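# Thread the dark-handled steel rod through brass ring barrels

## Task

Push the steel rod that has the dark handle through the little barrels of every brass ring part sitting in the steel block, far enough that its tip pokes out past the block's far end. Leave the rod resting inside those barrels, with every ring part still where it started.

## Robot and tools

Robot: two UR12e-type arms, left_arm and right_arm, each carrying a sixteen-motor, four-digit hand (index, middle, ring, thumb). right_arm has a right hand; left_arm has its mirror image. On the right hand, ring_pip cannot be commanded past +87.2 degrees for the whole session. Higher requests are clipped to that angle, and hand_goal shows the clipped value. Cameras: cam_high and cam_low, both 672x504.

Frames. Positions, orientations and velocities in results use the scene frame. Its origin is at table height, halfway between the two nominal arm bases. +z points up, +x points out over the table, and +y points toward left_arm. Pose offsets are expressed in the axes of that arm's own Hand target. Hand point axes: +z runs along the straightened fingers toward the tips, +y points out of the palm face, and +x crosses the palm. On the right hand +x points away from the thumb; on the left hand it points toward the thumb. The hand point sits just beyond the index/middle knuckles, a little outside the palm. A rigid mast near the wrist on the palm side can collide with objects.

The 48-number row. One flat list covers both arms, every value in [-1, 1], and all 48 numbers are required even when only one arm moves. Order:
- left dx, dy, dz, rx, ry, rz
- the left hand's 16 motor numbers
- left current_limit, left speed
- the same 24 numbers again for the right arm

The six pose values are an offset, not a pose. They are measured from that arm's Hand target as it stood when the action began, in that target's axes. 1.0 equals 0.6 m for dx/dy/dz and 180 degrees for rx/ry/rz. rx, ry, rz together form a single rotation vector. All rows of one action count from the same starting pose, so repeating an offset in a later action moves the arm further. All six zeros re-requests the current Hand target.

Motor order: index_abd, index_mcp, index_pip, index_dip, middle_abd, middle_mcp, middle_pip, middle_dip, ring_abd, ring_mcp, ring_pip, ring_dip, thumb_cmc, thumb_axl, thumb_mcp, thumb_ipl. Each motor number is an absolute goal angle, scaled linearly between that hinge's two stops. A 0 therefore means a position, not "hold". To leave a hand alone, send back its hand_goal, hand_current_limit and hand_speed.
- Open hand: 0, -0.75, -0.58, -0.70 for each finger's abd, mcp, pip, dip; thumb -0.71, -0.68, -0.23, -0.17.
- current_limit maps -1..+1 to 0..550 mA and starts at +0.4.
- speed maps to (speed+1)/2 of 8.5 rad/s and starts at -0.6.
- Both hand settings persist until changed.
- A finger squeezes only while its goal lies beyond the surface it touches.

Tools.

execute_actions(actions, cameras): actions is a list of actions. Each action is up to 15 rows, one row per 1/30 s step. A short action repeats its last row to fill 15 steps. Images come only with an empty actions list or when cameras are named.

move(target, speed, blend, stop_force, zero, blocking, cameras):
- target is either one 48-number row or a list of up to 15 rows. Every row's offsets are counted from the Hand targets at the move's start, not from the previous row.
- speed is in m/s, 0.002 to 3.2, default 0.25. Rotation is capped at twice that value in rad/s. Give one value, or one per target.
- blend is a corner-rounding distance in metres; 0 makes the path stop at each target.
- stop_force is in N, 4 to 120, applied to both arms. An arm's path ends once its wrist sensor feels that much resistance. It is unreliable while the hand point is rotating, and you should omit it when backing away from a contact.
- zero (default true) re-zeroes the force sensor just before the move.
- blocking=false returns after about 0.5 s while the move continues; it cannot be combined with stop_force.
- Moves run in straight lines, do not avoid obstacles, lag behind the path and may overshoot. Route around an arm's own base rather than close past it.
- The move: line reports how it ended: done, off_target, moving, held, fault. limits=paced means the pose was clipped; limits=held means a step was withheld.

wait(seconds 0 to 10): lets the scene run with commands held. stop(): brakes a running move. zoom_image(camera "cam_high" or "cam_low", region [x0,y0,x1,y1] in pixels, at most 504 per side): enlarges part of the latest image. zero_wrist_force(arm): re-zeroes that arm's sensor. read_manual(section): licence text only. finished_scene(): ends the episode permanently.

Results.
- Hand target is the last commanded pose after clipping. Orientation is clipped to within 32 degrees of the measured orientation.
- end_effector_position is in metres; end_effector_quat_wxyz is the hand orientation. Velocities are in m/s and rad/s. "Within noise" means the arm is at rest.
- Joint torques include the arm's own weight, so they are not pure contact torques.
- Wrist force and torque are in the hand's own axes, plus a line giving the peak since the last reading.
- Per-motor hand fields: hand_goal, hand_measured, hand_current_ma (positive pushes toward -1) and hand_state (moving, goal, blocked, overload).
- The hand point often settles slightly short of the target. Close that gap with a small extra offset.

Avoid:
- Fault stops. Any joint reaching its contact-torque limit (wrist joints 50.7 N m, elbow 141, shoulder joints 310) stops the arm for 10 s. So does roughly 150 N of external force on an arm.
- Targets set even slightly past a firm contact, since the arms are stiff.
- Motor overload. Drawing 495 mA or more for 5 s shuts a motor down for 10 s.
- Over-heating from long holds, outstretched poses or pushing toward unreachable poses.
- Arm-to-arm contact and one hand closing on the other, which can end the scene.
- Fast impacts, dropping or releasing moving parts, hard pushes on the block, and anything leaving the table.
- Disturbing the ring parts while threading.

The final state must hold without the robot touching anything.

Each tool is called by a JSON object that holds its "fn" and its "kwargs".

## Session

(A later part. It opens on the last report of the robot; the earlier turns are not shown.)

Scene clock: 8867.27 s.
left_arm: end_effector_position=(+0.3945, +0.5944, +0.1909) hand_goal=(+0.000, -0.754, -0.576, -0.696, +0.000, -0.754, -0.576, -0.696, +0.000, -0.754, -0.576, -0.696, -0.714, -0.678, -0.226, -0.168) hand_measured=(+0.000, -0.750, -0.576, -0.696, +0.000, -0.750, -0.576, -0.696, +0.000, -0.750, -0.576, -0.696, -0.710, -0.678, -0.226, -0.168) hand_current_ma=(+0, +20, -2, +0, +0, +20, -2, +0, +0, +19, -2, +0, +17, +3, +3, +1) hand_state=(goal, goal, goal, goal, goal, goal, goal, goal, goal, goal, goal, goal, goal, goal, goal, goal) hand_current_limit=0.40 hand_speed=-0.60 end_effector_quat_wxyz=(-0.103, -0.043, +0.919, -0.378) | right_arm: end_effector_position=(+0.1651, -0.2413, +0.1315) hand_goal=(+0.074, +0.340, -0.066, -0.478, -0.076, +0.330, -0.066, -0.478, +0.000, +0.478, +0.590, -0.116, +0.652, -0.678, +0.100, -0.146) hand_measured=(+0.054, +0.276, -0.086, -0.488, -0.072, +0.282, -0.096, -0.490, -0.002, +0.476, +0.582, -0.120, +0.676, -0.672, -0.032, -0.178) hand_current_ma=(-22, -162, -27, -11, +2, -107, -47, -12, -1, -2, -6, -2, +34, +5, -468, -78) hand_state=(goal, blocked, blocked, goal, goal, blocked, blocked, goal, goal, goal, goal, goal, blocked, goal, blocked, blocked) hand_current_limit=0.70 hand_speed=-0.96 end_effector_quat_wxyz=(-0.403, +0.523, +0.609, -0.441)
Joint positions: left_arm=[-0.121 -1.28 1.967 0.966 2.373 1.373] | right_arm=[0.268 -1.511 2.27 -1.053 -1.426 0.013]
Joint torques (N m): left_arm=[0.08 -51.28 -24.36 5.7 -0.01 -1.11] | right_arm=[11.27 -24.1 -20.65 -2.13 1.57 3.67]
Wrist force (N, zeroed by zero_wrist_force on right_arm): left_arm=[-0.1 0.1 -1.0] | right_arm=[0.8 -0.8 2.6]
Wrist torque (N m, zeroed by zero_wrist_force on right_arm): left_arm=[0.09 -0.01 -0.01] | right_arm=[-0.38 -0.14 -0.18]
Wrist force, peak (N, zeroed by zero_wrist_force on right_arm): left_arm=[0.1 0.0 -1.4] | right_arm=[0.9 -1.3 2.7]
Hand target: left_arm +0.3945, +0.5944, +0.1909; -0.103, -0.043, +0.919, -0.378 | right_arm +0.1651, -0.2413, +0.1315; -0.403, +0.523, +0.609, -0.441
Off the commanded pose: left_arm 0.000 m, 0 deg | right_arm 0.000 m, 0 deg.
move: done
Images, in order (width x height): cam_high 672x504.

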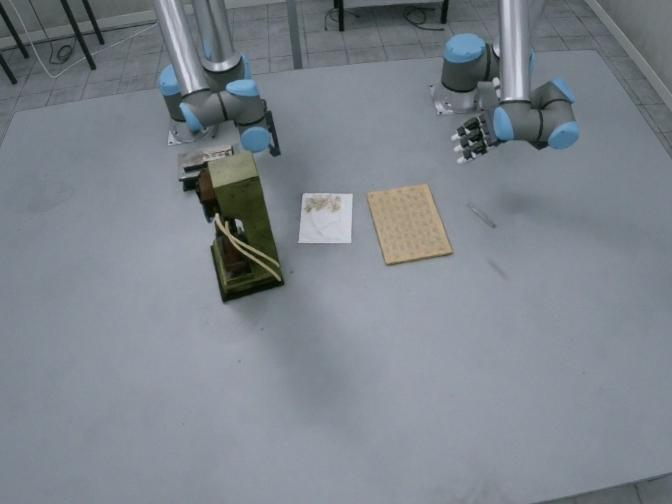

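{"fn": "move", "kwargs": {"target": [0,0,0,0,0,0,0,-0.754,-0.576,-0.696,0,-0.754,-0.576,-0.696,0,-0.754,-0.576,-0.696,-0.714,-0.678,-0.226,-0.168,0.4,-0.6,-0.0062,-0.0102,-0.0027,-0.0025,0.0103,-0.0345,0.075,0.34,-0.0657,-0.4783,-0.075,0.33,-0.0657,-0.4783,0,0.479,0.591,-0.116,0.653,-0.678,0.1,-0.146,0.7,-0.96], "speed": 0.015, "cameras": ["cam_high"]}}

{"fn": "zoom_image", "kwargs": {"camera": "cam_high", "region": [222, 136, 252, 156]}}

{"fn": "zoom_image", "kwargs": {"camera": "cam_high", "region": [196, 142, 226, 162]}}

Scene clock: 8912.83 s.
left_arm: end_effector_position=(+0.3945, +0.5944, +0.1909) hand_goal=(+0.000, -0.754, -0.576, -0.696, +0.000, -0.754, -0.576, -0.696, +0.000, -0.754, -0.576, -0.696, -0.714, -0.678, -0.226, -0.168) hand_measured=(+0.000, -0.750, -0.576, -0.696, +0.000, -0.750, -0.576, -0.696, +0.000, -0.750, -0.576, -0.696, -0.710, -0.678, -0.226, -0.168) hand_current_ma=(+0, +20, -2, +0, +0, +20, -2, +0, +0, +19, -2, +0, +17, +3, +3, +1) hand_state=(goal, goal, goal, goal, goal, goal, goal, goal, goal, goal, goal, goal, goal, goal, goal, goal) hand_current_limit=0.40 hand_speed=-0.60 end_effector_quat_wxyz=(-0.103, -0.043, +0.919, -0.378) | right_arm: end_effector_position=(+0.1654, -0.2451, +0.1377) hand_goal=(+0.074, +0.340, -0.066, -0.478, -0.076, +0.330, -0.066, -0.478, +0.000, +0.478, +0.590, -0.116, +0.652, -0.678, +0.100, -0.146) hand_measured=(+0.052, +0.276, -0.086, -0.488, -0.074, +0.282, -0.096, -0.490, -0.002, +0.476, +0.582, -0.120, +0.676, -0.672, -0.028, -0.178) hand_current_ma=(-24, -162, -27, -11, +1, -107, -47, -12, -1, -2, -6, -2, +37, +5, -468, -78) hand_state=(blocked, blocked, blocked, goal, goal, blocked, blocked, goal, goal, goal, goal, goal, blocked, goal, blocked, blocked) hand_current_limit=0.70 hand_speed=-0.96 end_effector_quat_wxyz=(-0.433, +0.498, +0.631, -0.407)
Joint positions: left_arm=[-0.121 -1.28 1.967 0.966 2.373 1.373] | right_arm=[0.224 -1.543 2.283 -1.039 -1.436 -0.107]
Joint torques (N m): left_arm=[2.53 -52.41 -24.59 5.59 0.01 -0.65] | right_arm=[-10.15 -49.81 -21.78 3.32 -1.95 -2.56]
Wrist force (N, zeroed by zero_wrist_force on right_arm): left_arm=[0.1 -0.1 -0.9] | right_arm=[0.9 -1.1 2.5]
Wrist torque (N m, zeroed by zero_wrist_force on right_arm): left_arm=[0.06 -0.03 0.01] | right_arm=[-0.40 -0.12 0.12]
Wrist force, peak (N, zeroed by zero_wrist_force on right_arm): left_arm=[0.2 -0.3 -1.4] | right_arm=[0.7 -1.2 3.0]
Hand target: left_arm +0.3945, +0.5944, +0.1909; -0.103, -0.043, +0.919, -0.378 | right_arm +0.1654, -0.2452, +0.1377; -0.434, +0.498, +0.631, -0.407
Off the commanded pose: left_arm 0.000 m, 0 deg | right_arm 0.000 m, 0 deg.
move: done
Images, in order (width x height): cam_high 672x504.

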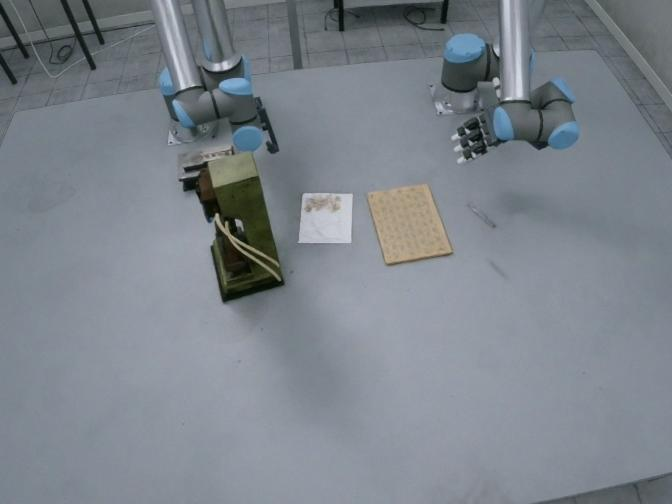

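Scaled by 16.800.

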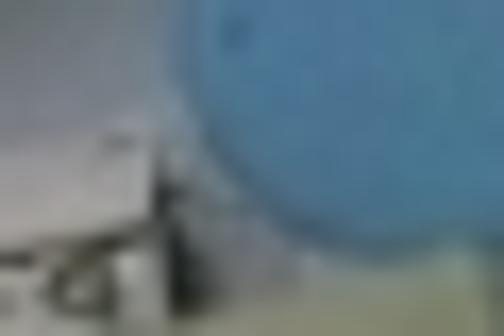

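Scaled by 16.800.

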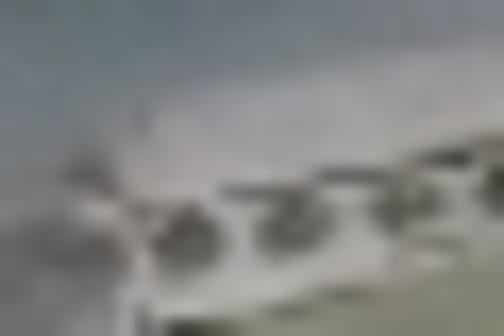

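{"fn": "zoom_image", "kwargs": {"camera": "cam_high", "region": [198, 144, 216, 160]}}

{"fn": "zoom_image", "kwargs": {"camera": "cam_high", "region": [214, 144, 232, 160]}}

{"fn": "zoom_image", "kwargs": {"camera": "cam_low", "region": [255, 150, 305, 200]}}

Scaled by 28.000.

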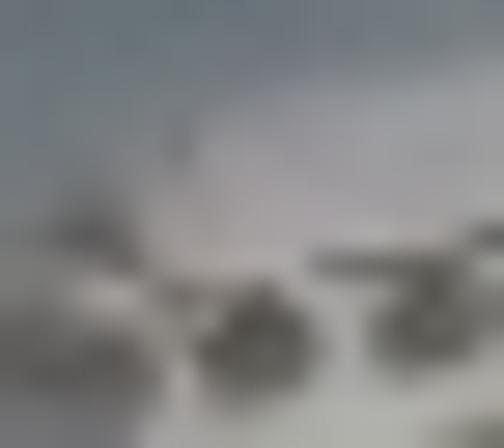

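Scaled by 28.000.

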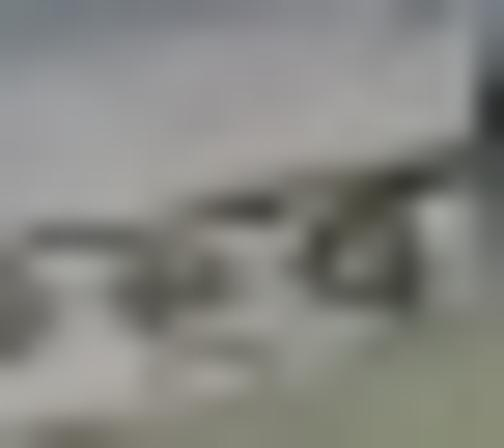

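This scene's latest camera images include none from cam_low. They are from: cam_high. cam_low's image comes with the result of a call that names it in "cameras".

{"fn": "wait", "kwargs": {"seconds": 0.2, "cameras": ["cam_high", "cam_low"]}}

{"fn": "zoom_image", "kwargs": {"camera": "cam_low", "region": [255, 150, 305, 190]}}

{"fn": "zoom_image", "kwargs": {"camera": "cam_high", "region": [194, 138, 242, 164]}}

Scene clock: 8935.77 s.
left_arm: end_effector_position=(+0.3945, +0.5944, +0.1909) hand_goal=(+0.000, -0.754, -0.576, -0.696, +0.000, -0.754, -0.576, -0.696, +0.000, -0.754, -0.576, -0.696, -0.714, -0.678, -0.226, -0.168) hand_measured=(+0.000, -0.750, -0.576, -0.696, +0.000, -0.750, -0.576, -0.696, +0.000, -0.750, -0.576, -0.696, -0.710, -0.678, -0.226, -0.168) hand_current_ma=(+0, +20, -2, +0, +0, +20, -2, +0, +0, +19, -2, +0, +17, +3, +3, +1) hand_state=(goal, goal, goal, goal, goal, goal, goal, goal, goal, goal, goal, goal, goal, goal, goal, goal) hand_current_limit=0.40 hand_speed=-0.60 end_effector_quat_wxyz=(-0.103, -0.043, +0.919, -0.378) | right_arm: end_effector_position=(+0.1654, -0.2452, +0.1377) hand_goal=(+0.074, +0.340, -0.066, -0.478, -0.076, +0.330, -0.066, -0.478, +0.000, +0.478, +0.590, -0.116, +0.652, -0.678, +0.100, -0.146) hand_measured=(+0.052, +0.276, -0.086, -0.488, -0.074, +0.282, -0.096, -0.490, -0.002, +0.476, +0.582, -0.120, +0.676, -0.672, -0.028, -0.178) hand_current_ma=(-24, -162, -27, -11, +1, -107, -47, -12, -1, -2, -6, -2, +37, +5, -468, -78) hand_state=(blocked, blocked, blocked, goal, goal, blocked, blocked, goal, goal, goal, goal, goal, blocked, goal, blocked, blocked) hand_current_limit=0.70 hand_speed=-0.96 end_effector_quat_wxyz=(-0.434, +0.498, +0.631, -0.407)
Joint positions: left_arm=[-0.121 -1.28 1.967 0.966 2.373 1.373] | right_arm=[0.224 -1.543 2.283 -1.039 -1.436 -0.108]
Joint torques (N m): left_arm=[0.73 -52.99 -23.6 5.96 -0.58 -0.6] | right_arm=[-9.97 -50.36 -21.5 3.36 -2.14 -3.49]
Wrist force (N, zeroed by zero_wrist_force on right_arm): left_arm=[0.3 0.0 -0.9] | right_arm=[0.7 -1.1 3.1]
Wrist torque (N m, zeroed by zero_wrist_force on right_arm): left_arm=[0.09 -0.06 0.02] | right_arm=[-0.44 -0.11 0.10]
Wrist force, peak (N, zeroed by zero_wrist_force on right_arm): left_arm=[0.3 0.2 -1.4] | right_arm=[0.6 -1.3 3.0]
Hand target: left_arm +0.3945, +0.5944, +0.1909; -0.103, -0.043, +0.919, -0.378 | right_arm +0.1654, -0.2452, +0.1377; -0.434, +0.498, +0.631, -0.407
Off the commanded pose: left_arm 0.000 m, 0 deg | right_arm 0.000 m, 0 deg.
wait: 0.20 s; at rest from the start

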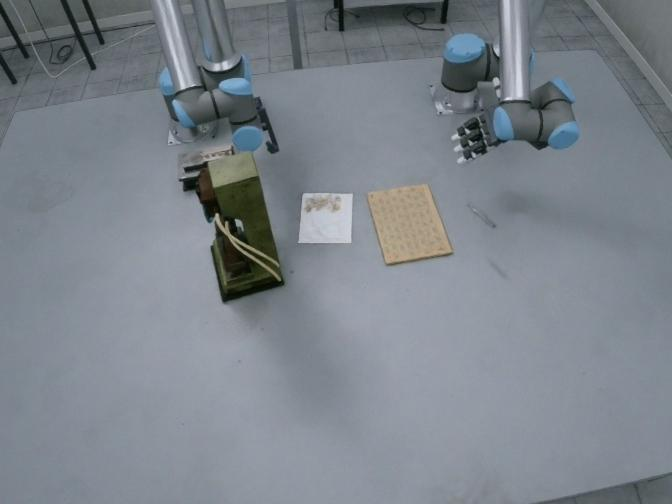

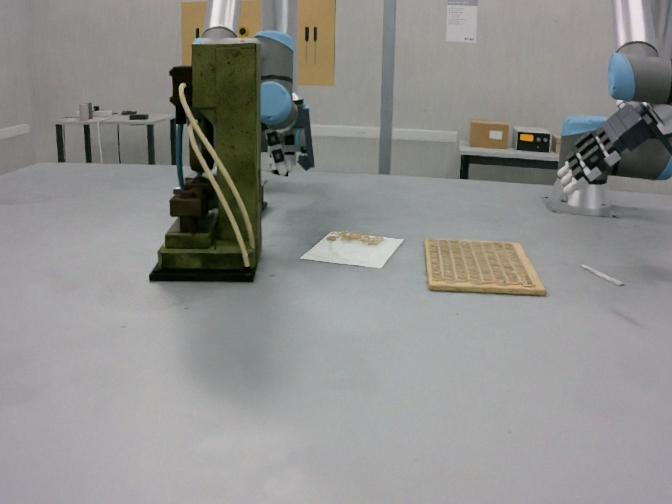

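Scaled by 10.080.

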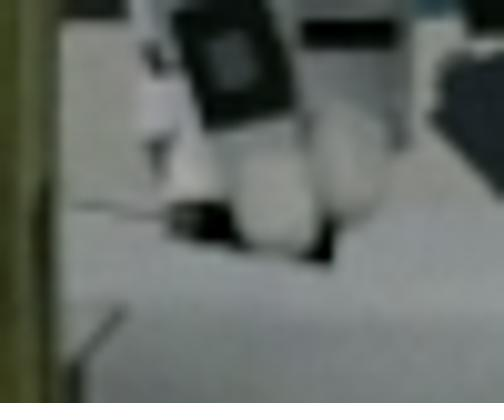

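Scaled by 10.500.

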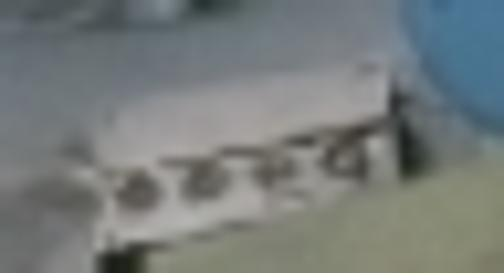

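{"fn": "move", "kwargs": {"target": [0,0,0,0,0,0,0,-0.754,-0.576,-0.696,0,-0.754,-0.576,-0.696,0,-0.754,-0.576,-0.696,-0.714,-0.678,-0.226,-0.168,0.4,-0.6,-0.006,-0.0113,-0.003,-0.003,0.0127,-0.0424,0.075,0.34,-0.0657,-0.4783,-0.075,0.33,-0.0657,-0.4783,0,0.479,0.591,-0.116,0.653,-0.678,0.1,-0.146,0.7,-0.96], "speed": 0.015, "cameras": ["cam_high", "cam_low"]}}

{"fn": "zoom_image", "kwargs": {"camera": "cam_low", "region": [255, 150, 305, 190]}}

{"fn": "zoom_image", "kwargs": {"camera": "cam_high", "region": [194, 138, 242, 164]}}

Scene clock: 8995.63 s.
left_arm: end_effector_position=(+0.3945, +0.5944, +0.1909) hand_goal=(+0.000, -0.754, -0.576, -0.696, +0.000, -0.754, -0.576, -0.696, +0.000, -0.754, -0.576, -0.696, -0.714, -0.678, -0.226, -0.168) hand_measured=(+0.000, -0.750, -0.576, -0.696, +0.000, -0.750, -0.576, -0.696, +0.000, -0.750, -0.576, -0.696, -0.710, -0.678, -0.226, -0.168) hand_current_ma=(+0, +20, -2, +0, +0, +20, -2, +0, +0, +19, -2, +0, +17, +3, +3, +1) hand_state=(goal, goal, goal, goal, goal, goal, goal, goal, goal, goal, goal, goal, goal, goal, goal, goal) hand_current_limit=0.40 hand_speed=-0.60 end_effector_quat_wxyz=(-0.103, -0.043, +0.919, -0.378) | right_arm: end_effector_position=(+0.1657, -0.2497, +0.1441) hand_goal=(+0.074, +0.340, -0.066, -0.478, -0.076, +0.330, -0.066, -0.478, +0.000, +0.478, +0.590, -0.116, +0.652, -0.678, +0.100, -0.146) hand_measured=(+0.050, +0.276, -0.086, -0.488, -0.074, +0.282, -0.096, -0.490, -0.002, +0.476, +0.582, -0.120, +0.678, -0.672, -0.020, -0.178) hand_current_ma=(-29, -162, -27, -11, +0, -107, -47, -12, -1, -2, -6, -2, +41, +5, -468, -78) hand_state=(blocked, blocked, blocked, goal, goal, blocked, blocked, goal, goal, goal, goal, goal, blocked, goal, blocked, blocked) hand_current_limit=0.70 hand_speed=-0.96 end_effector_quat_wxyz=(-0.470, +0.465, +0.656, -0.365)
Joint positions: left_arm=[-0.121 -1.28 1.967 0.966 2.373 1.373] | right_arm=[0.168 -1.575 2.298 -1.023 -1.448 -0.257]
Joint torques (N m): left_arm=[0.17 -54.28 -25.17 6.12 -0.07 -0.88] | right_arm=[-10.9 -47.49 -22.76 3.35 -1.96 -3.69]
Wrist force (N, zeroed by zero_wrist_force on right_arm): left_arm=[0.2 -0.2 -1.0] | right_arm=[0.4 -0.8 2.6]
Wrist torque (N m, zeroed by zero_wrist_force on right_arm): left_arm=[0.06 -0.04 0.02] | right_arm=[-0.37 -0.04 0.12]
Wrist force, peak (N, zeroed by zero_wrist_force on right_arm): left_arm=[0.1 0.2 -1.5] | right_arm=[0.7 -1.1 3.1]
Hand target: left_arm +0.3945, +0.5944, +0.1909; -0.103, -0.043, +0.919, -0.378 | right_arm +0.1657, -0.2497, +0.1442; -0.470, +0.465, +0.656, -0.365
Off the commanded pose: left_arm 0.000 m, 0 deg | right_arm 0.000 m, 0 deg.
move: done

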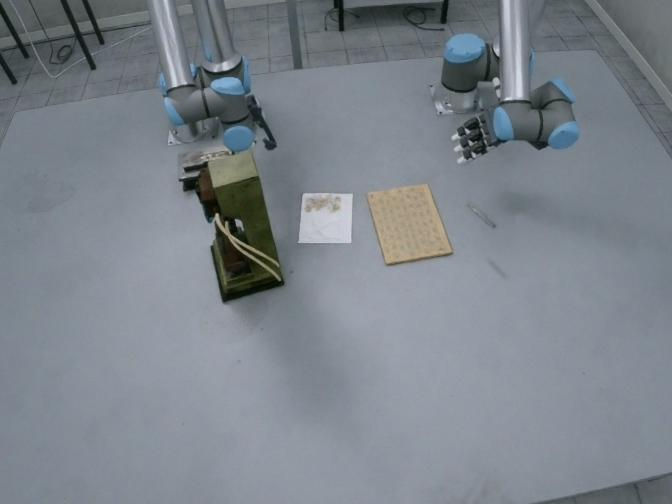

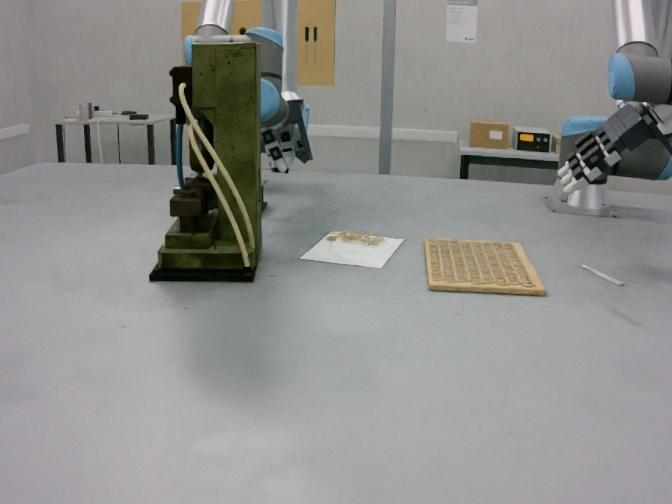

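Scaled by 10.080.

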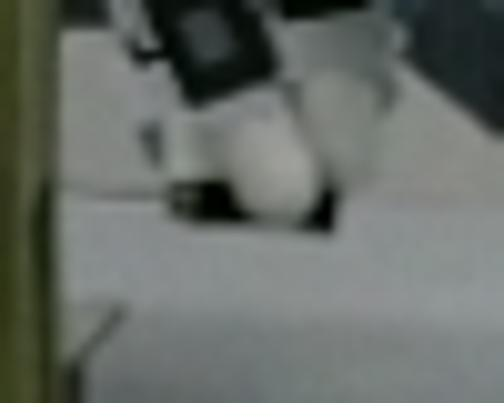

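Scaled by 10.500.

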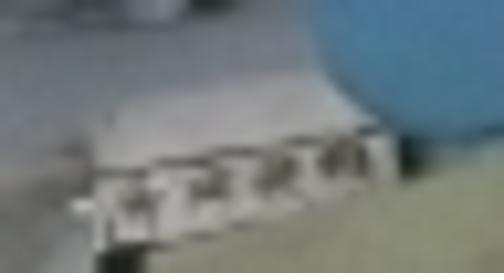

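{"fn": "move", "kwargs": {"target": [[0,0,0,0,0,0,0,-0.754,-0.576,-0.696,0,-0.754,-0.576,-0.696,0,-0.754,-0.576,-0.696,-0.714,-0.678,-0.226,-0.168,0.4,-0.6,0.0258,-0.0853,-0.0273,0,0,0,0.075,0.34,-0.0657,-0.4783,-0.075,0.33,-0.0657,-0.4783,0,0.479,0.591,-0.116,0.653,-0.678,0.1,-0.146,0.7,-0.96],[0,0,0,0,0,0,0,-0.754,-0.576,-0.696,0,-0.754,-0.576,-0.696,0,-0.754,-0.576,-0.696,-0.714,-0.678,-0.226,-0.168,0.4,-0.6,0.3113,0.0583,-0.0582,0.003,-0.0127,0.0424,0.075,0.34,-0.0657,-0.4783,-0.075,0.33,-0.0657,-0.4783,0,0.479,0.591,-0.116,0.653,-0.678,0.1,-0.146,0.7,-0.96]], "speed": [0.03, 0.06], "blend": [0.01, 0], "cameras": ["cam_high", "cam_low"]}}

{"fn": "zoom_image", "kwargs": {"camera": "cam_low", "region": [258, 130, 348, 200]}}

{"fn": "zoom_image", "kwargs": {"camera": "cam_high", "region": [225, 115, 305, 165]}}

Scene clock: 9047.20 s.
left_arm: end_effector_position=(+0.3945, +0.5944, +0.1909) hand_goal=(+0.000, -0.754, -0.576, -0.696, +0.000, -0.754, -0.576, -0.696, +0.000, -0.754, -0.576, -0.696, -0.714, -0.678, -0.226, -0.168) hand_measured=(+0.000, -0.750, -0.576, -0.696, +0.000, -0.750, -0.576, -0.696, +0.000, -0.750, -0.576, -0.696, -0.710, -0.678, -0.226, -0.168) hand_current_ma=(+0, +20, -2, +0, +0, +20, -2, +0, +0, +19, -2, +0, +17, +3, +3, +1) hand_state=(goal, goal, goal, goal, goal, goal, goal, goal, goal, goal, goal, goal, goal, goal, goal, goal) hand_current_limit=0.40 hand_speed=-0.60 end_effector_quat_wxyz=(-0.103, -0.043, +0.919, -0.378) | right_arm: end_effector_position=(+0.1847, -0.0600, +0.1743) hand_goal=(+0.074, +0.340, -0.066, -0.478, -0.076, +0.330, -0.066, -0.478, +0.000, +0.478, +0.590, -0.116, +0.652, -0.678, +0.100, -0.146) hand_measured=(+0.050, +0.276, -0.086, -0.488, -0.074, +0.282, -0.096, -0.490, -0.002, +0.476, +0.582, -0.120, +0.678, -0.672, -0.020, -0.178) hand_current_ma=(-29, -162, -27, -11, +0, -107, -47, -12, -1, -2, -6, -2, +41, +5, -468, -78) hand_state=(blocked, blocked, blocked, goal, goal, blocked, blocked, goal, goal, goal, goal, goal, blocked, goal, blocked, blocked) hand_current_limit=0.70 hand_speed=-0.96 end_effector_quat_wxyz=(-0.434, +0.498, +0.631, -0.407)
Joint positions: left_arm=[-0.121 -1.28 1.967 0.966 2.373 1.373] | right_arm=[0.527 -1.379 2.014 -0.961 -1.147 -0.011]
Joint torques (N m): left_arm=[2.9 -52.83 -23.68 6.24 -0.43 -0.58] | right_arm=[12.95 -39.68 -37.78 -2.4 1.84 3.54]
Wrist force (N, zeroed by zero_wrist_force on right_arm): left_arm=[0.1 -0.2 -1.1] | right_arm=[1.1 -0.6 2.5]
Wrist torque (N m, zeroed by zero_wrist_force on right_arm): left_arm=[0.08 -0.04 0.01] | right_arm=[-0.35 -0.14 -0.21]
Wrist force, peak (N, zeroed by zero_wrist_force on right_arm): left_arm=[0.4 0.0 -1.4] | right_arm=[0.9 -1.2 3.1]
Hand target: left_arm +0.3945, +0.5944, +0.1909; -0.103, -0.043, +0.919, -0.378 | right_arm +0.1847, -0.0598, +0.1743; -0.434, +0.498, +0.631, -0.407
Off the commanded pose: left_arm 0.000 m, 0 deg | right_arm 0.000 m, 0 deg.
move: done

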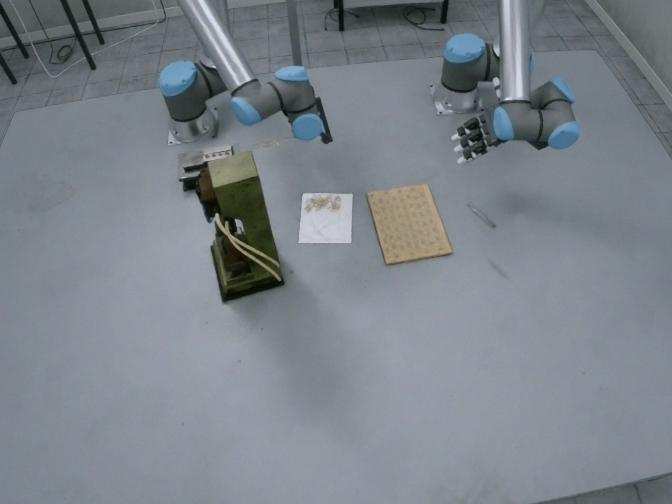

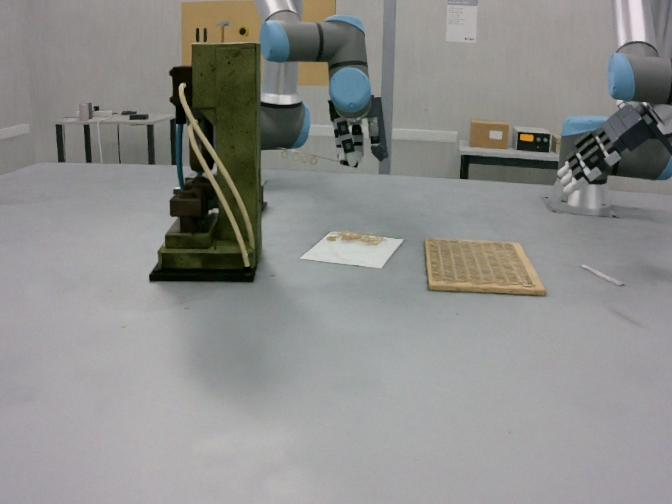

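Scaled by 5.600.

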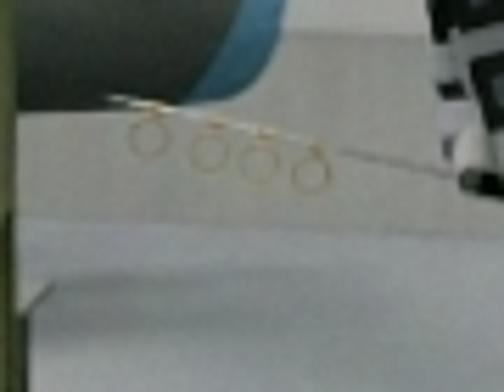

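Scaled by 6.300.

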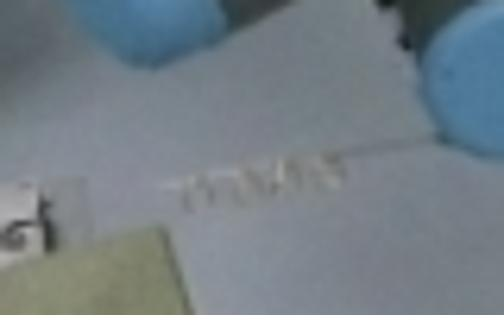

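{"fn": "move", "kwargs": {"target": [0,0,0,0,0,0,0,-0.754,-0.576,-0.696,0,-0.754,-0.576,-0.696,0,-0.754,-0.576,-0.696,-0.714,-0.678,-0.226,-0.168,0.4,-0.6,-0.0255,0.1722,0.0532,0,0,0,0.075,0.34,-0.0657,-0.4783,-0.075,0.33,-0.0657,-0.4783,0,0.479,0.591,-0.116,0.653,-0.678,0.1,-0.146,0.7,-0.96], "speed": 0.06, "cameras": ["cam_high", "cam_low"]}}

{"fn": "zoom_image", "kwargs": {"camera": "cam_low", "region": [258, 160, 348, 230]}}

Scene clock: 9080.10 s.
left_arm: end_effector_position=(+0.3945, +0.5944, +0.1909) hand_goal=(+0.000, -0.754, -0.576, -0.696, +0.000, -0.754, -0.576, -0.696, +0.000, -0.754, -0.576, -0.696, -0.714, -0.678, -0.226, -0.168) hand_measured=(+0.000, -0.750, -0.576, -0.696, +0.000, -0.750, -0.576, -0.696, +0.000, -0.750, -0.576, -0.696, -0.710, -0.678, -0.226, -0.168) hand_current_ma=(+0, +20, -2, +0, +0, +20, -2, +0, +0, +19, -2, +0, +17, +3, +3, +1) hand_state=(goal, goal, goal, goal, goal, goal, goal, goal, goal, goal, goal, goal, goal, goal, goal, goal) hand_current_limit=0.40 hand_speed=-0.60 end_effector_quat_wxyz=(-0.103, -0.043, +0.919, -0.378) | right_arm: end_effector_position=(+0.1847, -0.0596, +0.0652) hand_goal=(+0.074, +0.340, -0.066, -0.478, -0.076, +0.330, -0.066, -0.478, +0.000, +0.478, +0.590, -0.116, +0.652, -0.678, +0.100, -0.146) hand_measured=(+0.050, +0.276, -0.086, -0.488, -0.074, +0.282, -0.096, -0.490, -0.002, +0.476, +0.582, -0.120, +0.678, -0.672, -0.020, -0.178) hand_current_ma=(-29, -162, -27, -11, +0, -107, -47, -12, -1, -2, -6, -2, +41, +5, -468, -78) hand_state=(blocked, blocked, blocked, goal, goal, blocked, blocked, goal, goal, goal, goal, goal, blocked, goal, blocked, blocked) hand_current_limit=0.70 hand_speed=-0.96 end_effector_quat_wxyz=(-0.434, +0.498, +0.631, -0.407)
Joint positions: left_arm=[-0.121 -1.28 1.967 0.966 2.373 1.373] | right_arm=[0.528 -1.244 2.086 -1.169 -1.146 -0.011]
Joint torques (N m): left_arm=[-0.46 -54.53 -23.66 5.66 -0.03 -0.85] | right_arm=[12.75 -45.92 -19.42 -2.33 1.71 3.72]
Wrist force (N, zeroed by zero_wrist_force on right_arm): left_arm=[0.2 0.1 -1.1] | right_arm=[0.6 -1.0 2.8]
Wrist torque (N m, zeroed by zero_wrist_force on right_arm): left_arm=[0.10 -0.04 0.01] | right_arm=[-0.43 -0.09 -0.25]
Wrist force, peak (N, zeroed by zero_wrist_force on right_arm): left_arm=[0.0 -0.2 -1.4] | right_arm=[1.3 -0.6 2.9]
Hand target: left_arm +0.3945, +0.5944, +0.1909; -0.103, -0.043, +0.919, -0.378 | right_arm +0.1847, -0.0596, +0.0651; -0.434, +0.498, +0.631, -0.407
Off the commanded pose: left_arm 0.000 m, 0 deg | right_arm 0.000 m, 0 deg.
move: done

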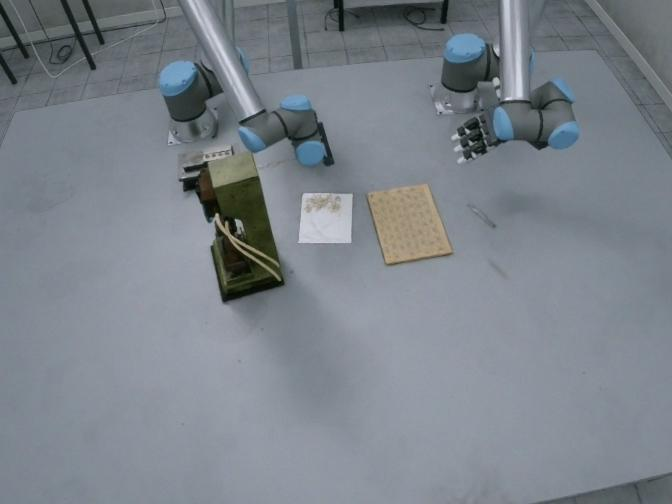

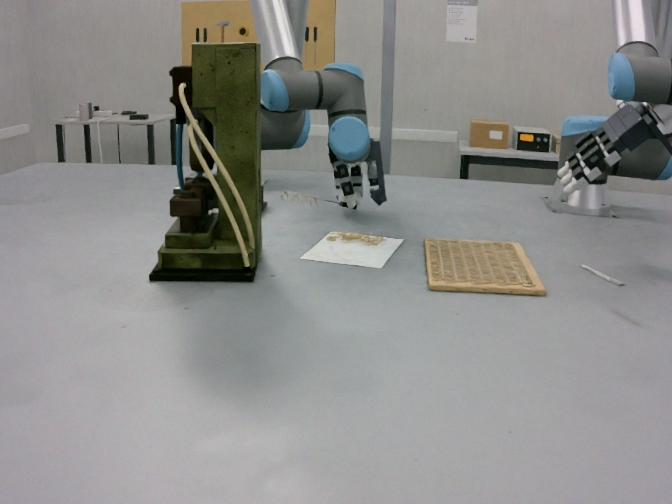

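Scaled by 5.600.

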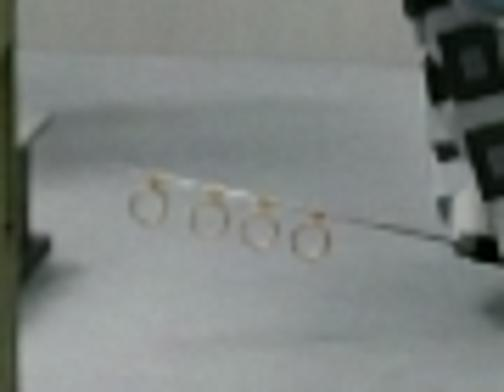

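{"fn": "move", "kwargs": {"target": [0,0,0,0,0,0,0,-0.754,-0.576,-0.696,0,-0.754,-0.576,-0.696,0,-0.754,-0.576,-0.696,-0.714,-0.678,-0.226,-0.168,0.4,-0.6,-0.0025,0.0342,0.0417,0,0,0,0.075,0.34,-0.0657,-0.4783,-0.075,0.33,-0.0657,-0.4783,0,0.479,0.591,-0.116,0.653,-0.678,0.1,-0.146,0.7,-0.96], "speed": 0.015, "stop_force": 4, "cameras": ["cam_high", "cam_low"]}}

{"fn": "zoom_image", "kwargs": {"camera": "cam_low", "region": [258, 170, 348, 240]}}

{"fn": "zoom_image", "kwargs": {"camera": "cam_high", "region": [225, 135, 325, 195]}}

Scene clock: 9089.40 s.
left_arm: end_effector_position=(+0.3945, +0.5944, +0.1909) hand_goal=(+0.000, -0.754, -0.576, -0.696, +0.000, -0.754, -0.576, -0.696, +0.000, -0.754, -0.576, -0.696, -0.714, -0.678, -0.226, -0.168) hand_measured=(+0.000, -0.750, -0.576, -0.696, +0.000, -0.750, -0.576, -0.696, +0.000, -0.750, -0.576, -0.696, -0.710, -0.678, -0.226, -0.168) hand_current_ma=(+0, +20, -2, +0, +0, +20, -2, +0, +0, +19, -2, +0, +17, +3, +3, +1) hand_state=(goal, goal, goal, goal, goal, goal, goal, goal, goal, goal, goal, goal, goal, goal, goal, goal) hand_current_limit=0.40 hand_speed=-0.60 end_effector_quat_wxyz=(-0.103, -0.043, +0.919, -0.378) | right_arm: end_effector_position=(+0.1707, -0.0596, +0.0443) hand_goal=(+0.074, +0.340, -0.066, -0.478, -0.076, +0.330, -0.066, -0.478, +0.000, +0.478, +0.590, -0.116, +0.652, -0.678, +0.100, -0.146) hand_measured=(+0.042, +0.276, -0.088, -0.486, -0.074, +0.290, -0.076, -0.480, -0.002, +0.476, +0.582, -0.120, +0.672, -0.676, -0.020, -0.188) hand_current_ma=(-42, -162, -30, -6, +0, -83, -9, -1, -1, -2, -6, -2, +28, +1, -468, -121) hand_state=(blocked, blocked, blocked, goal, goal, blocked, goal, goal, goal, goal, goal, goal, blocked, goal, blocked, blocked) hand_current_limit=0.70 hand_speed=-0.96 end_effector_quat_wxyz=(-0.434, +0.498, +0.631, -0.407)
Joint positions: left_arm=[-0.121 -1.28 1.967 0.966 2.373 1.373] | right_arm=[0.54 -1.226 2.115 -1.218 -1.135 -0.006]
Joint torques (N m): left_arm=[0.54 -54.68 -25.21 6.16 -0.47 -0.27] | right_arm=[-9.2 -70.87 -29.45 2.57 -1.66 -3.43]
Wrist force (N, zeroed by zero_wrist_force on right_arm): left_arm=[0.1 -0.1 -1.0] | right_arm=[0.1 -4.0 0.4]
Wrist torque (N m, zeroed by zero_wrist_force on right_arm): left_arm=[0.07 -0.03 0.01] | right_arm=[-0.63 -0.08 -0.13]
Wrist force, peak (N, zeroed by zero_wrist_force on right_arm): left_arm=[0.5 -0.2 -1.4] | right_arm=[-0.4 -11.1 -2.6]
Hand target: left_arm +0.3945, +0.5944, +0.1909; -0.103, -0.043, +0.919, -0.378 | right_arm +0.1707, -0.0596, +0.0443; -0.434, +0.498, +0.631, -0.407 (not the last commanded pose)
Off the commanded pose: left_arm 0.000 m, 0 deg | right_arm 0.007 m, 0 deg.
move: contact (right_arm)

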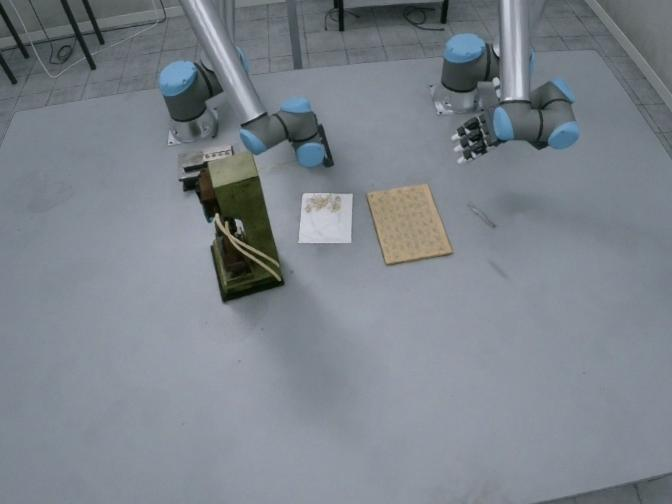

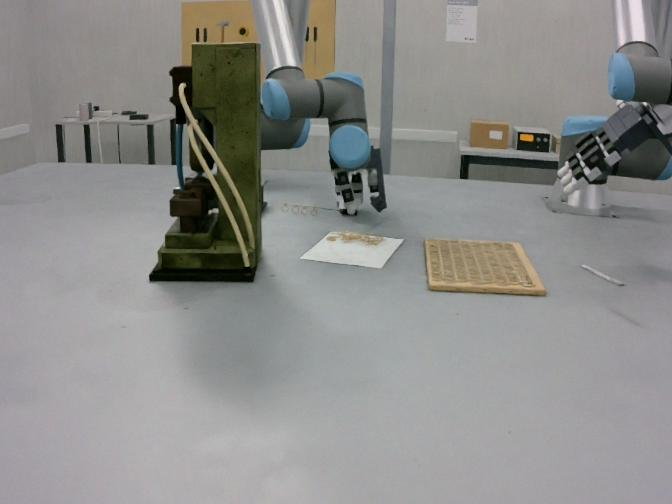

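Scaled by 5.600.

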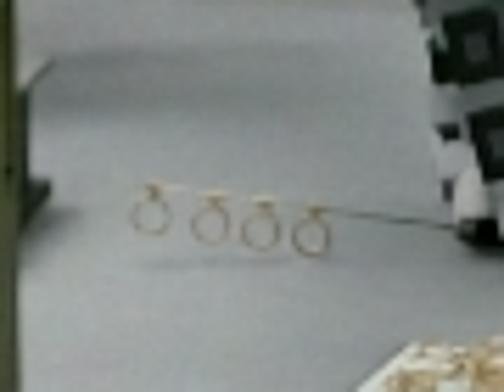

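Scaled by 5.040.

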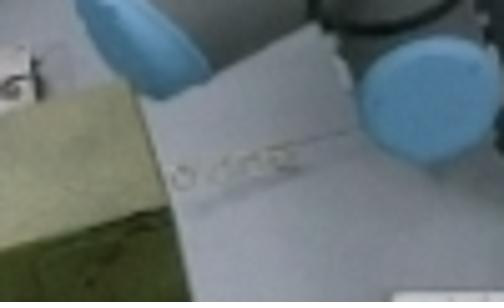

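{"fn": "move", "kwargs": {"target": [0,0,0,0,0,0,0,-0.754,-0.576,-0.696,0,-0.754,-0.576,-0.696,0,-0.754,-0.576,-0.696,-0.714,-0.678,-0.226,-0.168,0.4,-0.6,-0.001,0.0071,0.0022,0,0,0,0.075,0.34,-0.0657,-0.4783,-0.075,0.33,-0.0657,-0.4783,0,0.479,0.591,-0.116,0.653,-0.678,0.1,-0.146,0.7,-0.96], "speed": 0.006, "stop_force": 6, "cameras": ["cam_high", "cam_low"]}}

{"fn": "zoom_image", "kwargs": {"camera": "cam_low", "region": [258, 170, 348, 240]}}

Scene clock: 9100.80 s.
left_arm: end_effector_position=(+0.3945, +0.5944, +0.1909) hand_goal=(+0.000, -0.754, -0.576, -0.696, +0.000, -0.754, -0.576, -0.696, +0.000, -0.754, -0.576, -0.696, -0.714, -0.678, -0.226, -0.168) hand_measured=(+0.000, -0.750, -0.576, -0.696, +0.000, -0.750, -0.576, -0.696, +0.000, -0.750, -0.576, -0.696, -0.710, -0.678, -0.226, -0.168) hand_current_ma=(+0, +20, -2, +0, +0, +20, -2, +0, +0, +19, -2, +0, +17, +3, +3, +1) hand_state=(goal, goal, goal, goal, goal, goal, goal, goal, goal, goal, goal, goal, goal, goal, goal, goal) hand_current_limit=0.40 hand_speed=-0.60 end_effector_quat_wxyz=(-0.103, -0.043, +0.919, -0.378) | right_arm: end_effector_position=(+0.1708, -0.0595, +0.0438) hand_goal=(+0.074, +0.340, -0.066, -0.478, -0.076, +0.330, -0.066, -0.478, +0.000, +0.478, +0.590, -0.116, +0.652, -0.678, +0.100, -0.146) hand_measured=(+0.042, +0.276, -0.082, -0.480, -0.074, +0.290, -0.070, -0.478, -0.002, +0.476, +0.582, -0.120, +0.672, -0.676, -0.020, -0.192) hand_current_ma=(-42, -161, -20, -1, +0, -83, -2, +0, -1, -2, -6, -2, +28, +1, -468, -136) hand_state=(blocked, blocked, goal, goal, goal, blocked, goal, goal, goal, goal, goal, goal, blocked, goal, blocked, blocked) hand_current_limit=0.70 hand_speed=-0.96 end_effector_quat_wxyz=(-0.434, +0.498, +0.631, -0.407)
Joint positions: left_arm=[-0.121 -1.28 1.967 0.966 2.373 1.373] | right_arm=[0.54 -1.225 2.115 -1.219 -1.135 -0.006]
Joint torques (N m): left_arm=[0.86 -51.42 -22.95 6.09 -0.27 -0.6] | right_arm=[-7.92 -67.2 -27.78 2.39 -1.4 -3.32]
Wrist force (N, zeroed by zero_wrist_force on right_arm): left_arm=[-0.1 -0.1 -1.1] | right_arm=[0.2 -7.8 -1.6]
Wrist torque (N m, zeroed by zero_wrist_force on right_arm): left_arm=[0.08 -0.01 0.00] | right_arm=[-0.86 -0.05 -0.18]
Wrist force, peak (N, zeroed by zero_wrist_force on right_arm): left_arm=[0.1 -0.3 -1.4] | right_arm=[0.5 -10.6 -2.7]
Hand target: left_arm +0.3945, +0.5944, +0.1909; -0.103, -0.043, +0.919, -0.378 | right_arm +0.1708, -0.0595, +0.0438; -0.434, +0.498, +0.631, -0.407 (not the last commanded pose)
Off the commanded pose: left_arm 0.000 m, 0 deg | right_arm 0.004 m, 0 deg.
move: contact (right_arm)

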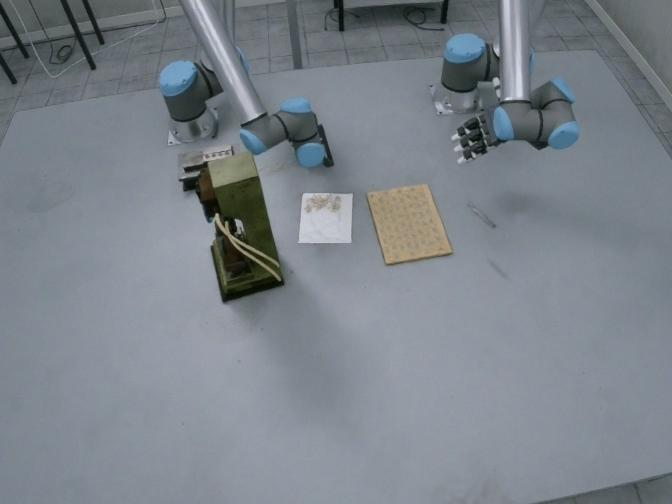

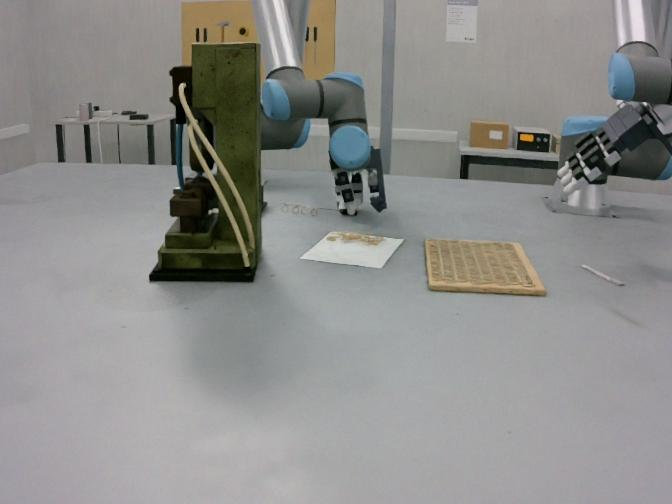

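Scaled by 5.600.

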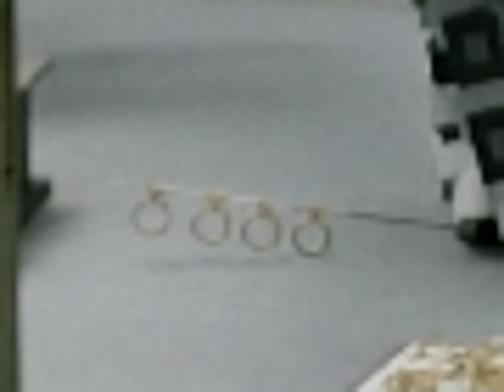

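{"fn": "move", "kwargs": {"target": [0,0,0,0,0,0,0,-0.754,-0.576,-0.696,0,-0.754,-0.576,-0.696,0,-0.754,-0.576,-0.696,-0.714,-0.678,-0.226,-0.168,0.4,-0.6,0.0028,-0.0189,-0.0058,0.003,-0.0127,0.0424,0.075,0.34,-0.0657,-0.4783,-0.075,0.33,-0.0657,-0.4783,0,0.479,0.591,-0.116,0.653,-0.678,0.1,-0.146,0.7,-0.96], "speed": 0.03, "cameras": ["cam_high", "cam_low"]}}

{"fn": "zoom_image", "kwargs": {"camera": "cam_low", "region": [258, 170, 348, 240]}}

Scene clock: 9121.30 s.
left_arm: end_effector_position=(+0.3945, +0.5944, +0.1909) hand_goal=(+0.000, -0.754, -0.576, -0.696, +0.000, -0.754, -0.576, -0.696, +0.000, -0.754, -0.576, -0.696, -0.714, -0.678, -0.226, -0.168) hand_measured=(+0.000, -0.750, -0.576, -0.696, +0.000, -0.750, -0.576, -0.696, +0.000, -0.750, -0.576, -0.696, -0.710, -0.678, -0.226, -0.168) hand_current_ma=(+0, +20, -2, +0, +0, +20, -2, +0, +0, +19, -2, +0, +17, +3, +3, +1) hand_state=(goal, goal, goal, goal, goal, goal, goal, goal, goal, goal, goal, goal, goal, goal, goal, goal) hand_current_limit=0.40 hand_speed=-0.60 end_effector_quat_wxyz=(-0.103, -0.043, +0.919, -0.378) | right_arm: end_effector_position=(+0.1708, -0.0596, +0.0557) hand_goal=(+0.074, +0.340, -0.066, -0.478, -0.076, +0.330, -0.066, -0.478, +0.000, +0.478, +0.590, -0.116, +0.652, -0.678, +0.100, -0.146) hand_measured=(+0.042, +0.276, -0.088, -0.488, -0.074, +0.290, -0.080, -0.482, -0.002, +0.476, +0.582, -0.120, +0.672, -0.676, -0.020, -0.192) hand_current_ma=(-42, -161, -29, -10, +1, -83, -15, -2, -1, -2, -6, -2, +28, +1, -468, -136) hand_state=(blocked, blocked, blocked, goal, goal, blocked, goal, goal, goal, goal, goal, goal, blocked, goal, blocked, blocked) hand_current_limit=0.70 hand_speed=-0.96 end_effector_quat_wxyz=(-0.395, +0.528, +0.604, -0.448)
Joint positions: left_arm=[-0.121 -1.28 1.967 0.966 2.373 1.373] | right_arm=[0.57 -1.218 2.08 -1.182 -1.145 0.132]
Joint torques (N m): left_arm=[2.77 -53.07 -24.35 5.98 -0.08 -0.69] | right_arm=[12.54 -48.51 -31.1 3 -1.62 3.43]
Wrist force (N, zeroed by zero_wrist_force on right_arm): left_arm=[0.3 0.1 -0.9] | right_arm=[1.0 -0.8 2.5]
Wrist torque (N m, zeroed by zero_wrist_force on right_arm): left_arm=[0.08 -0.06 0.03] | right_arm=[-0.35 -0.15 -0.26]
Wrist force, peak (N, zeroed by zero_wrist_force on right_arm): left_arm=[0.3 -0.2 -1.4] | right_arm=[0.2 -8.4 -1.7]
Hand target: left_arm +0.3945, +0.5944, +0.1909; -0.103, -0.043, +0.919, -0.378 | right_arm +0.1708, -0.0596, +0.0558; -0.395, +0.528, +0.603, -0.448
Off the commanded pose: left_arm 0.000 m, 0 deg | right_arm 0.000 m, 0 deg.
move: done

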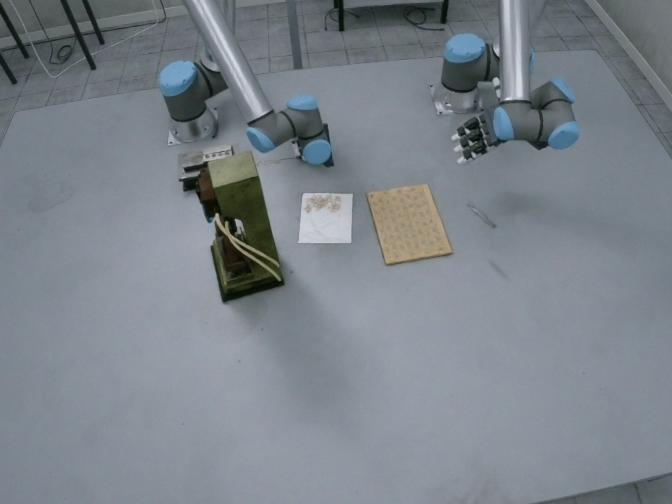

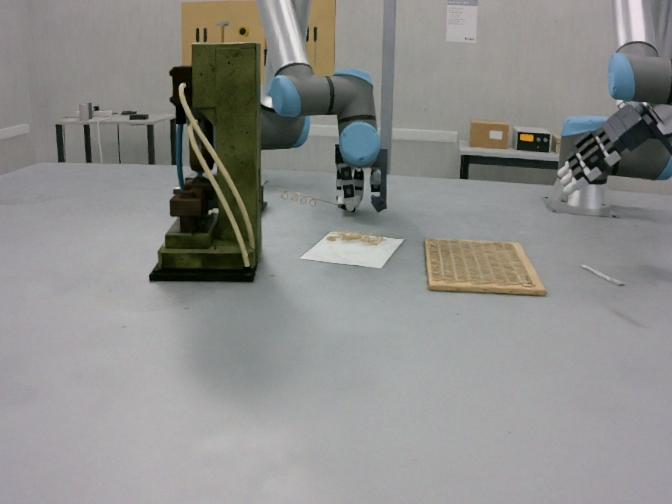

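Scaled by 5.600.

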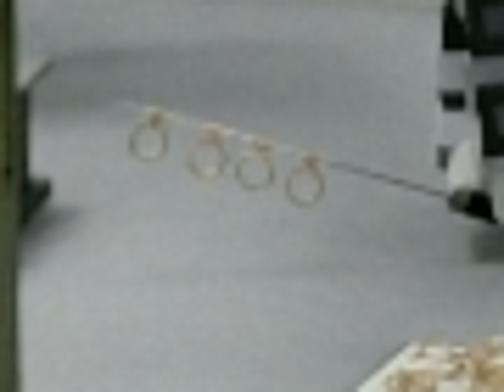

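{"fn": "move", "kwargs": {"target": [0,0,0,0,0,0,0,-0.754,-0.576,-0.696,0,-0.754,-0.576,-0.696,0,-0.754,-0.576,-0.696,-0.714,-0.678,-0.226,-0.168,0.4,-0.6,0.0025,0.0188,0.0263,0,0,0,0.075,0.34,-0.0657,-0.4783,-0.075,0.33,-0.0657,-0.4783,0,0.479,0.591,-0.116,0.653,-0.678,0.1,-0.146,0.7,-0.96], "speed": 0.01, "stop_force": 6, "cameras": ["cam_high", "cam_low"]}}

{"fn": "zoom_image", "kwargs": {"camera": "cam_low", "region": [258, 170, 348, 240]}}

Scene clock: 9133.40 s.
left_arm: end_effector_position=(+0.3945, +0.5944, +0.1909) hand_goal=(+0.000, -0.754, -0.576, -0.696, +0.000, -0.754, -0.576, -0.696, +0.000, -0.754, -0.576, -0.696, -0.714, -0.678, -0.226, -0.168) hand_measured=(+0.000, -0.750, -0.576, -0.696, +0.000, -0.750, -0.576, -0.696, +0.000, -0.750, -0.576, -0.696, -0.710, -0.678, -0.226, -0.168) hand_current_ma=(+0, +20, -2, +0, +0, +20, -2, +0, +0, +19, -2, +0, +17, +3, +3, +1) hand_state=(goal, goal, goal, goal, goal, goal, goal, goal, goal, goal, goal, goal, goal, goal, goal, goal) hand_current_limit=0.40 hand_speed=-0.60 end_effector_quat_wxyz=(-0.103, -0.043, +0.919, -0.378) | right_arm: end_effector_position=(+0.1622, -0.0596, +0.0448) hand_goal=(+0.074, +0.340, -0.066, -0.478, -0.076, +0.330, -0.066, -0.478, +0.000, +0.478, +0.590, -0.116, +0.652, -0.678, +0.100, -0.146) hand_measured=(+0.034, +0.276, -0.096, -0.492, -0.086, +0.306, -0.062, -0.474, -0.002, +0.476, +0.582, -0.120, +0.656, -0.678, -0.020, -0.198) hand_current_ma=(-59, -162, -47, -17, -7, -37, +2, +2, -1, -2, -6, -2, +2, +0, -468, -165) hand_state=(blocked, blocked, blocked, goal, goal, blocked, goal, goal, goal, goal, goal, goal, goal, goal, blocked, blocked) hand_current_limit=0.70 hand_speed=-0.96 end_effector_quat_wxyz=(-0.395, +0.528, +0.603, -0.448)
Joint positions: left_arm=[-0.121 -1.28 1.967 0.966 2.373 1.373] | right_arm=[0.578 -1.209 2.096 -1.208 -1.138 0.135]
Joint torques (N m): left_arm=[0.21 -52.9 -24.17 5.78 -0.16 -0.87] | right_arm=[-10.3 -70.17 -29.35 2.4 -1.46 -3.51]
Wrist force (N, zeroed by zero_wrist_force on right_arm): left_arm=[0.2 -0.1 -1.1] | right_arm=[-1.6 -6.4 -0.6]
Wrist torque (N m, zeroed by zero_wrist_force on right_arm): left_arm=[0.08 -0.04 0.02] | right_arm=[-0.74 -0.04 -0.07]
Wrist force, peak (N, zeroed by zero_wrist_force on right_arm): left_arm=[0.3 -0.1 -1.4] | right_arm=[-2.6 -10.2 -2.3]
Hand target: left_arm +0.3945, +0.5944, +0.1909; -0.103, -0.043, +0.919, -0.378 | right_arm +0.1622, -0.0596, +0.0448; -0.395, +0.528, +0.603, -0.448 (not the last commanded pose)
Off the commanded pose: left_arm 0.000 m, 0 deg | right_arm 0.006 m, 0 deg.
move: contact (right_arm)

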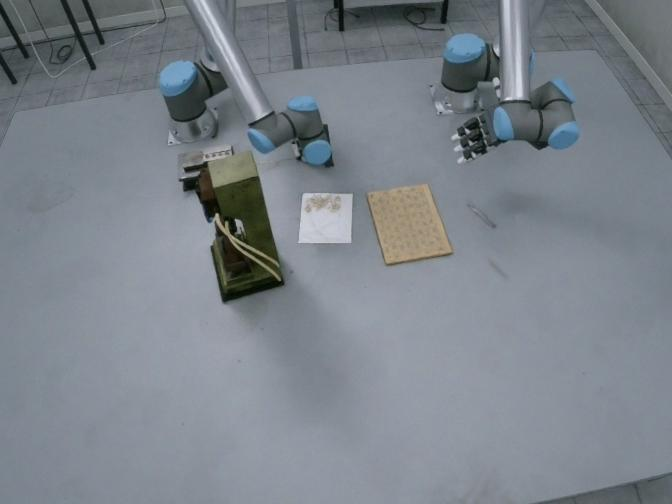

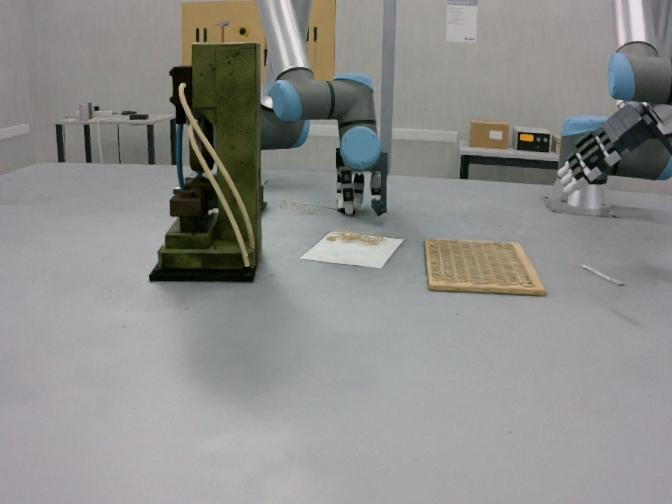

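Scaled by 5.600.

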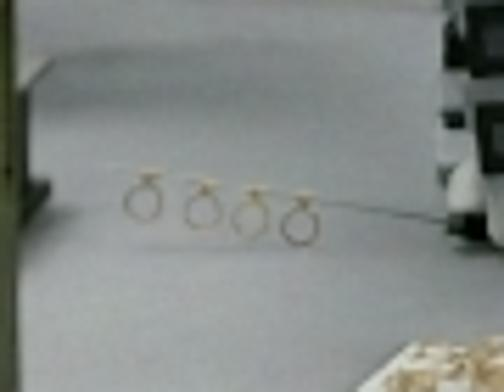

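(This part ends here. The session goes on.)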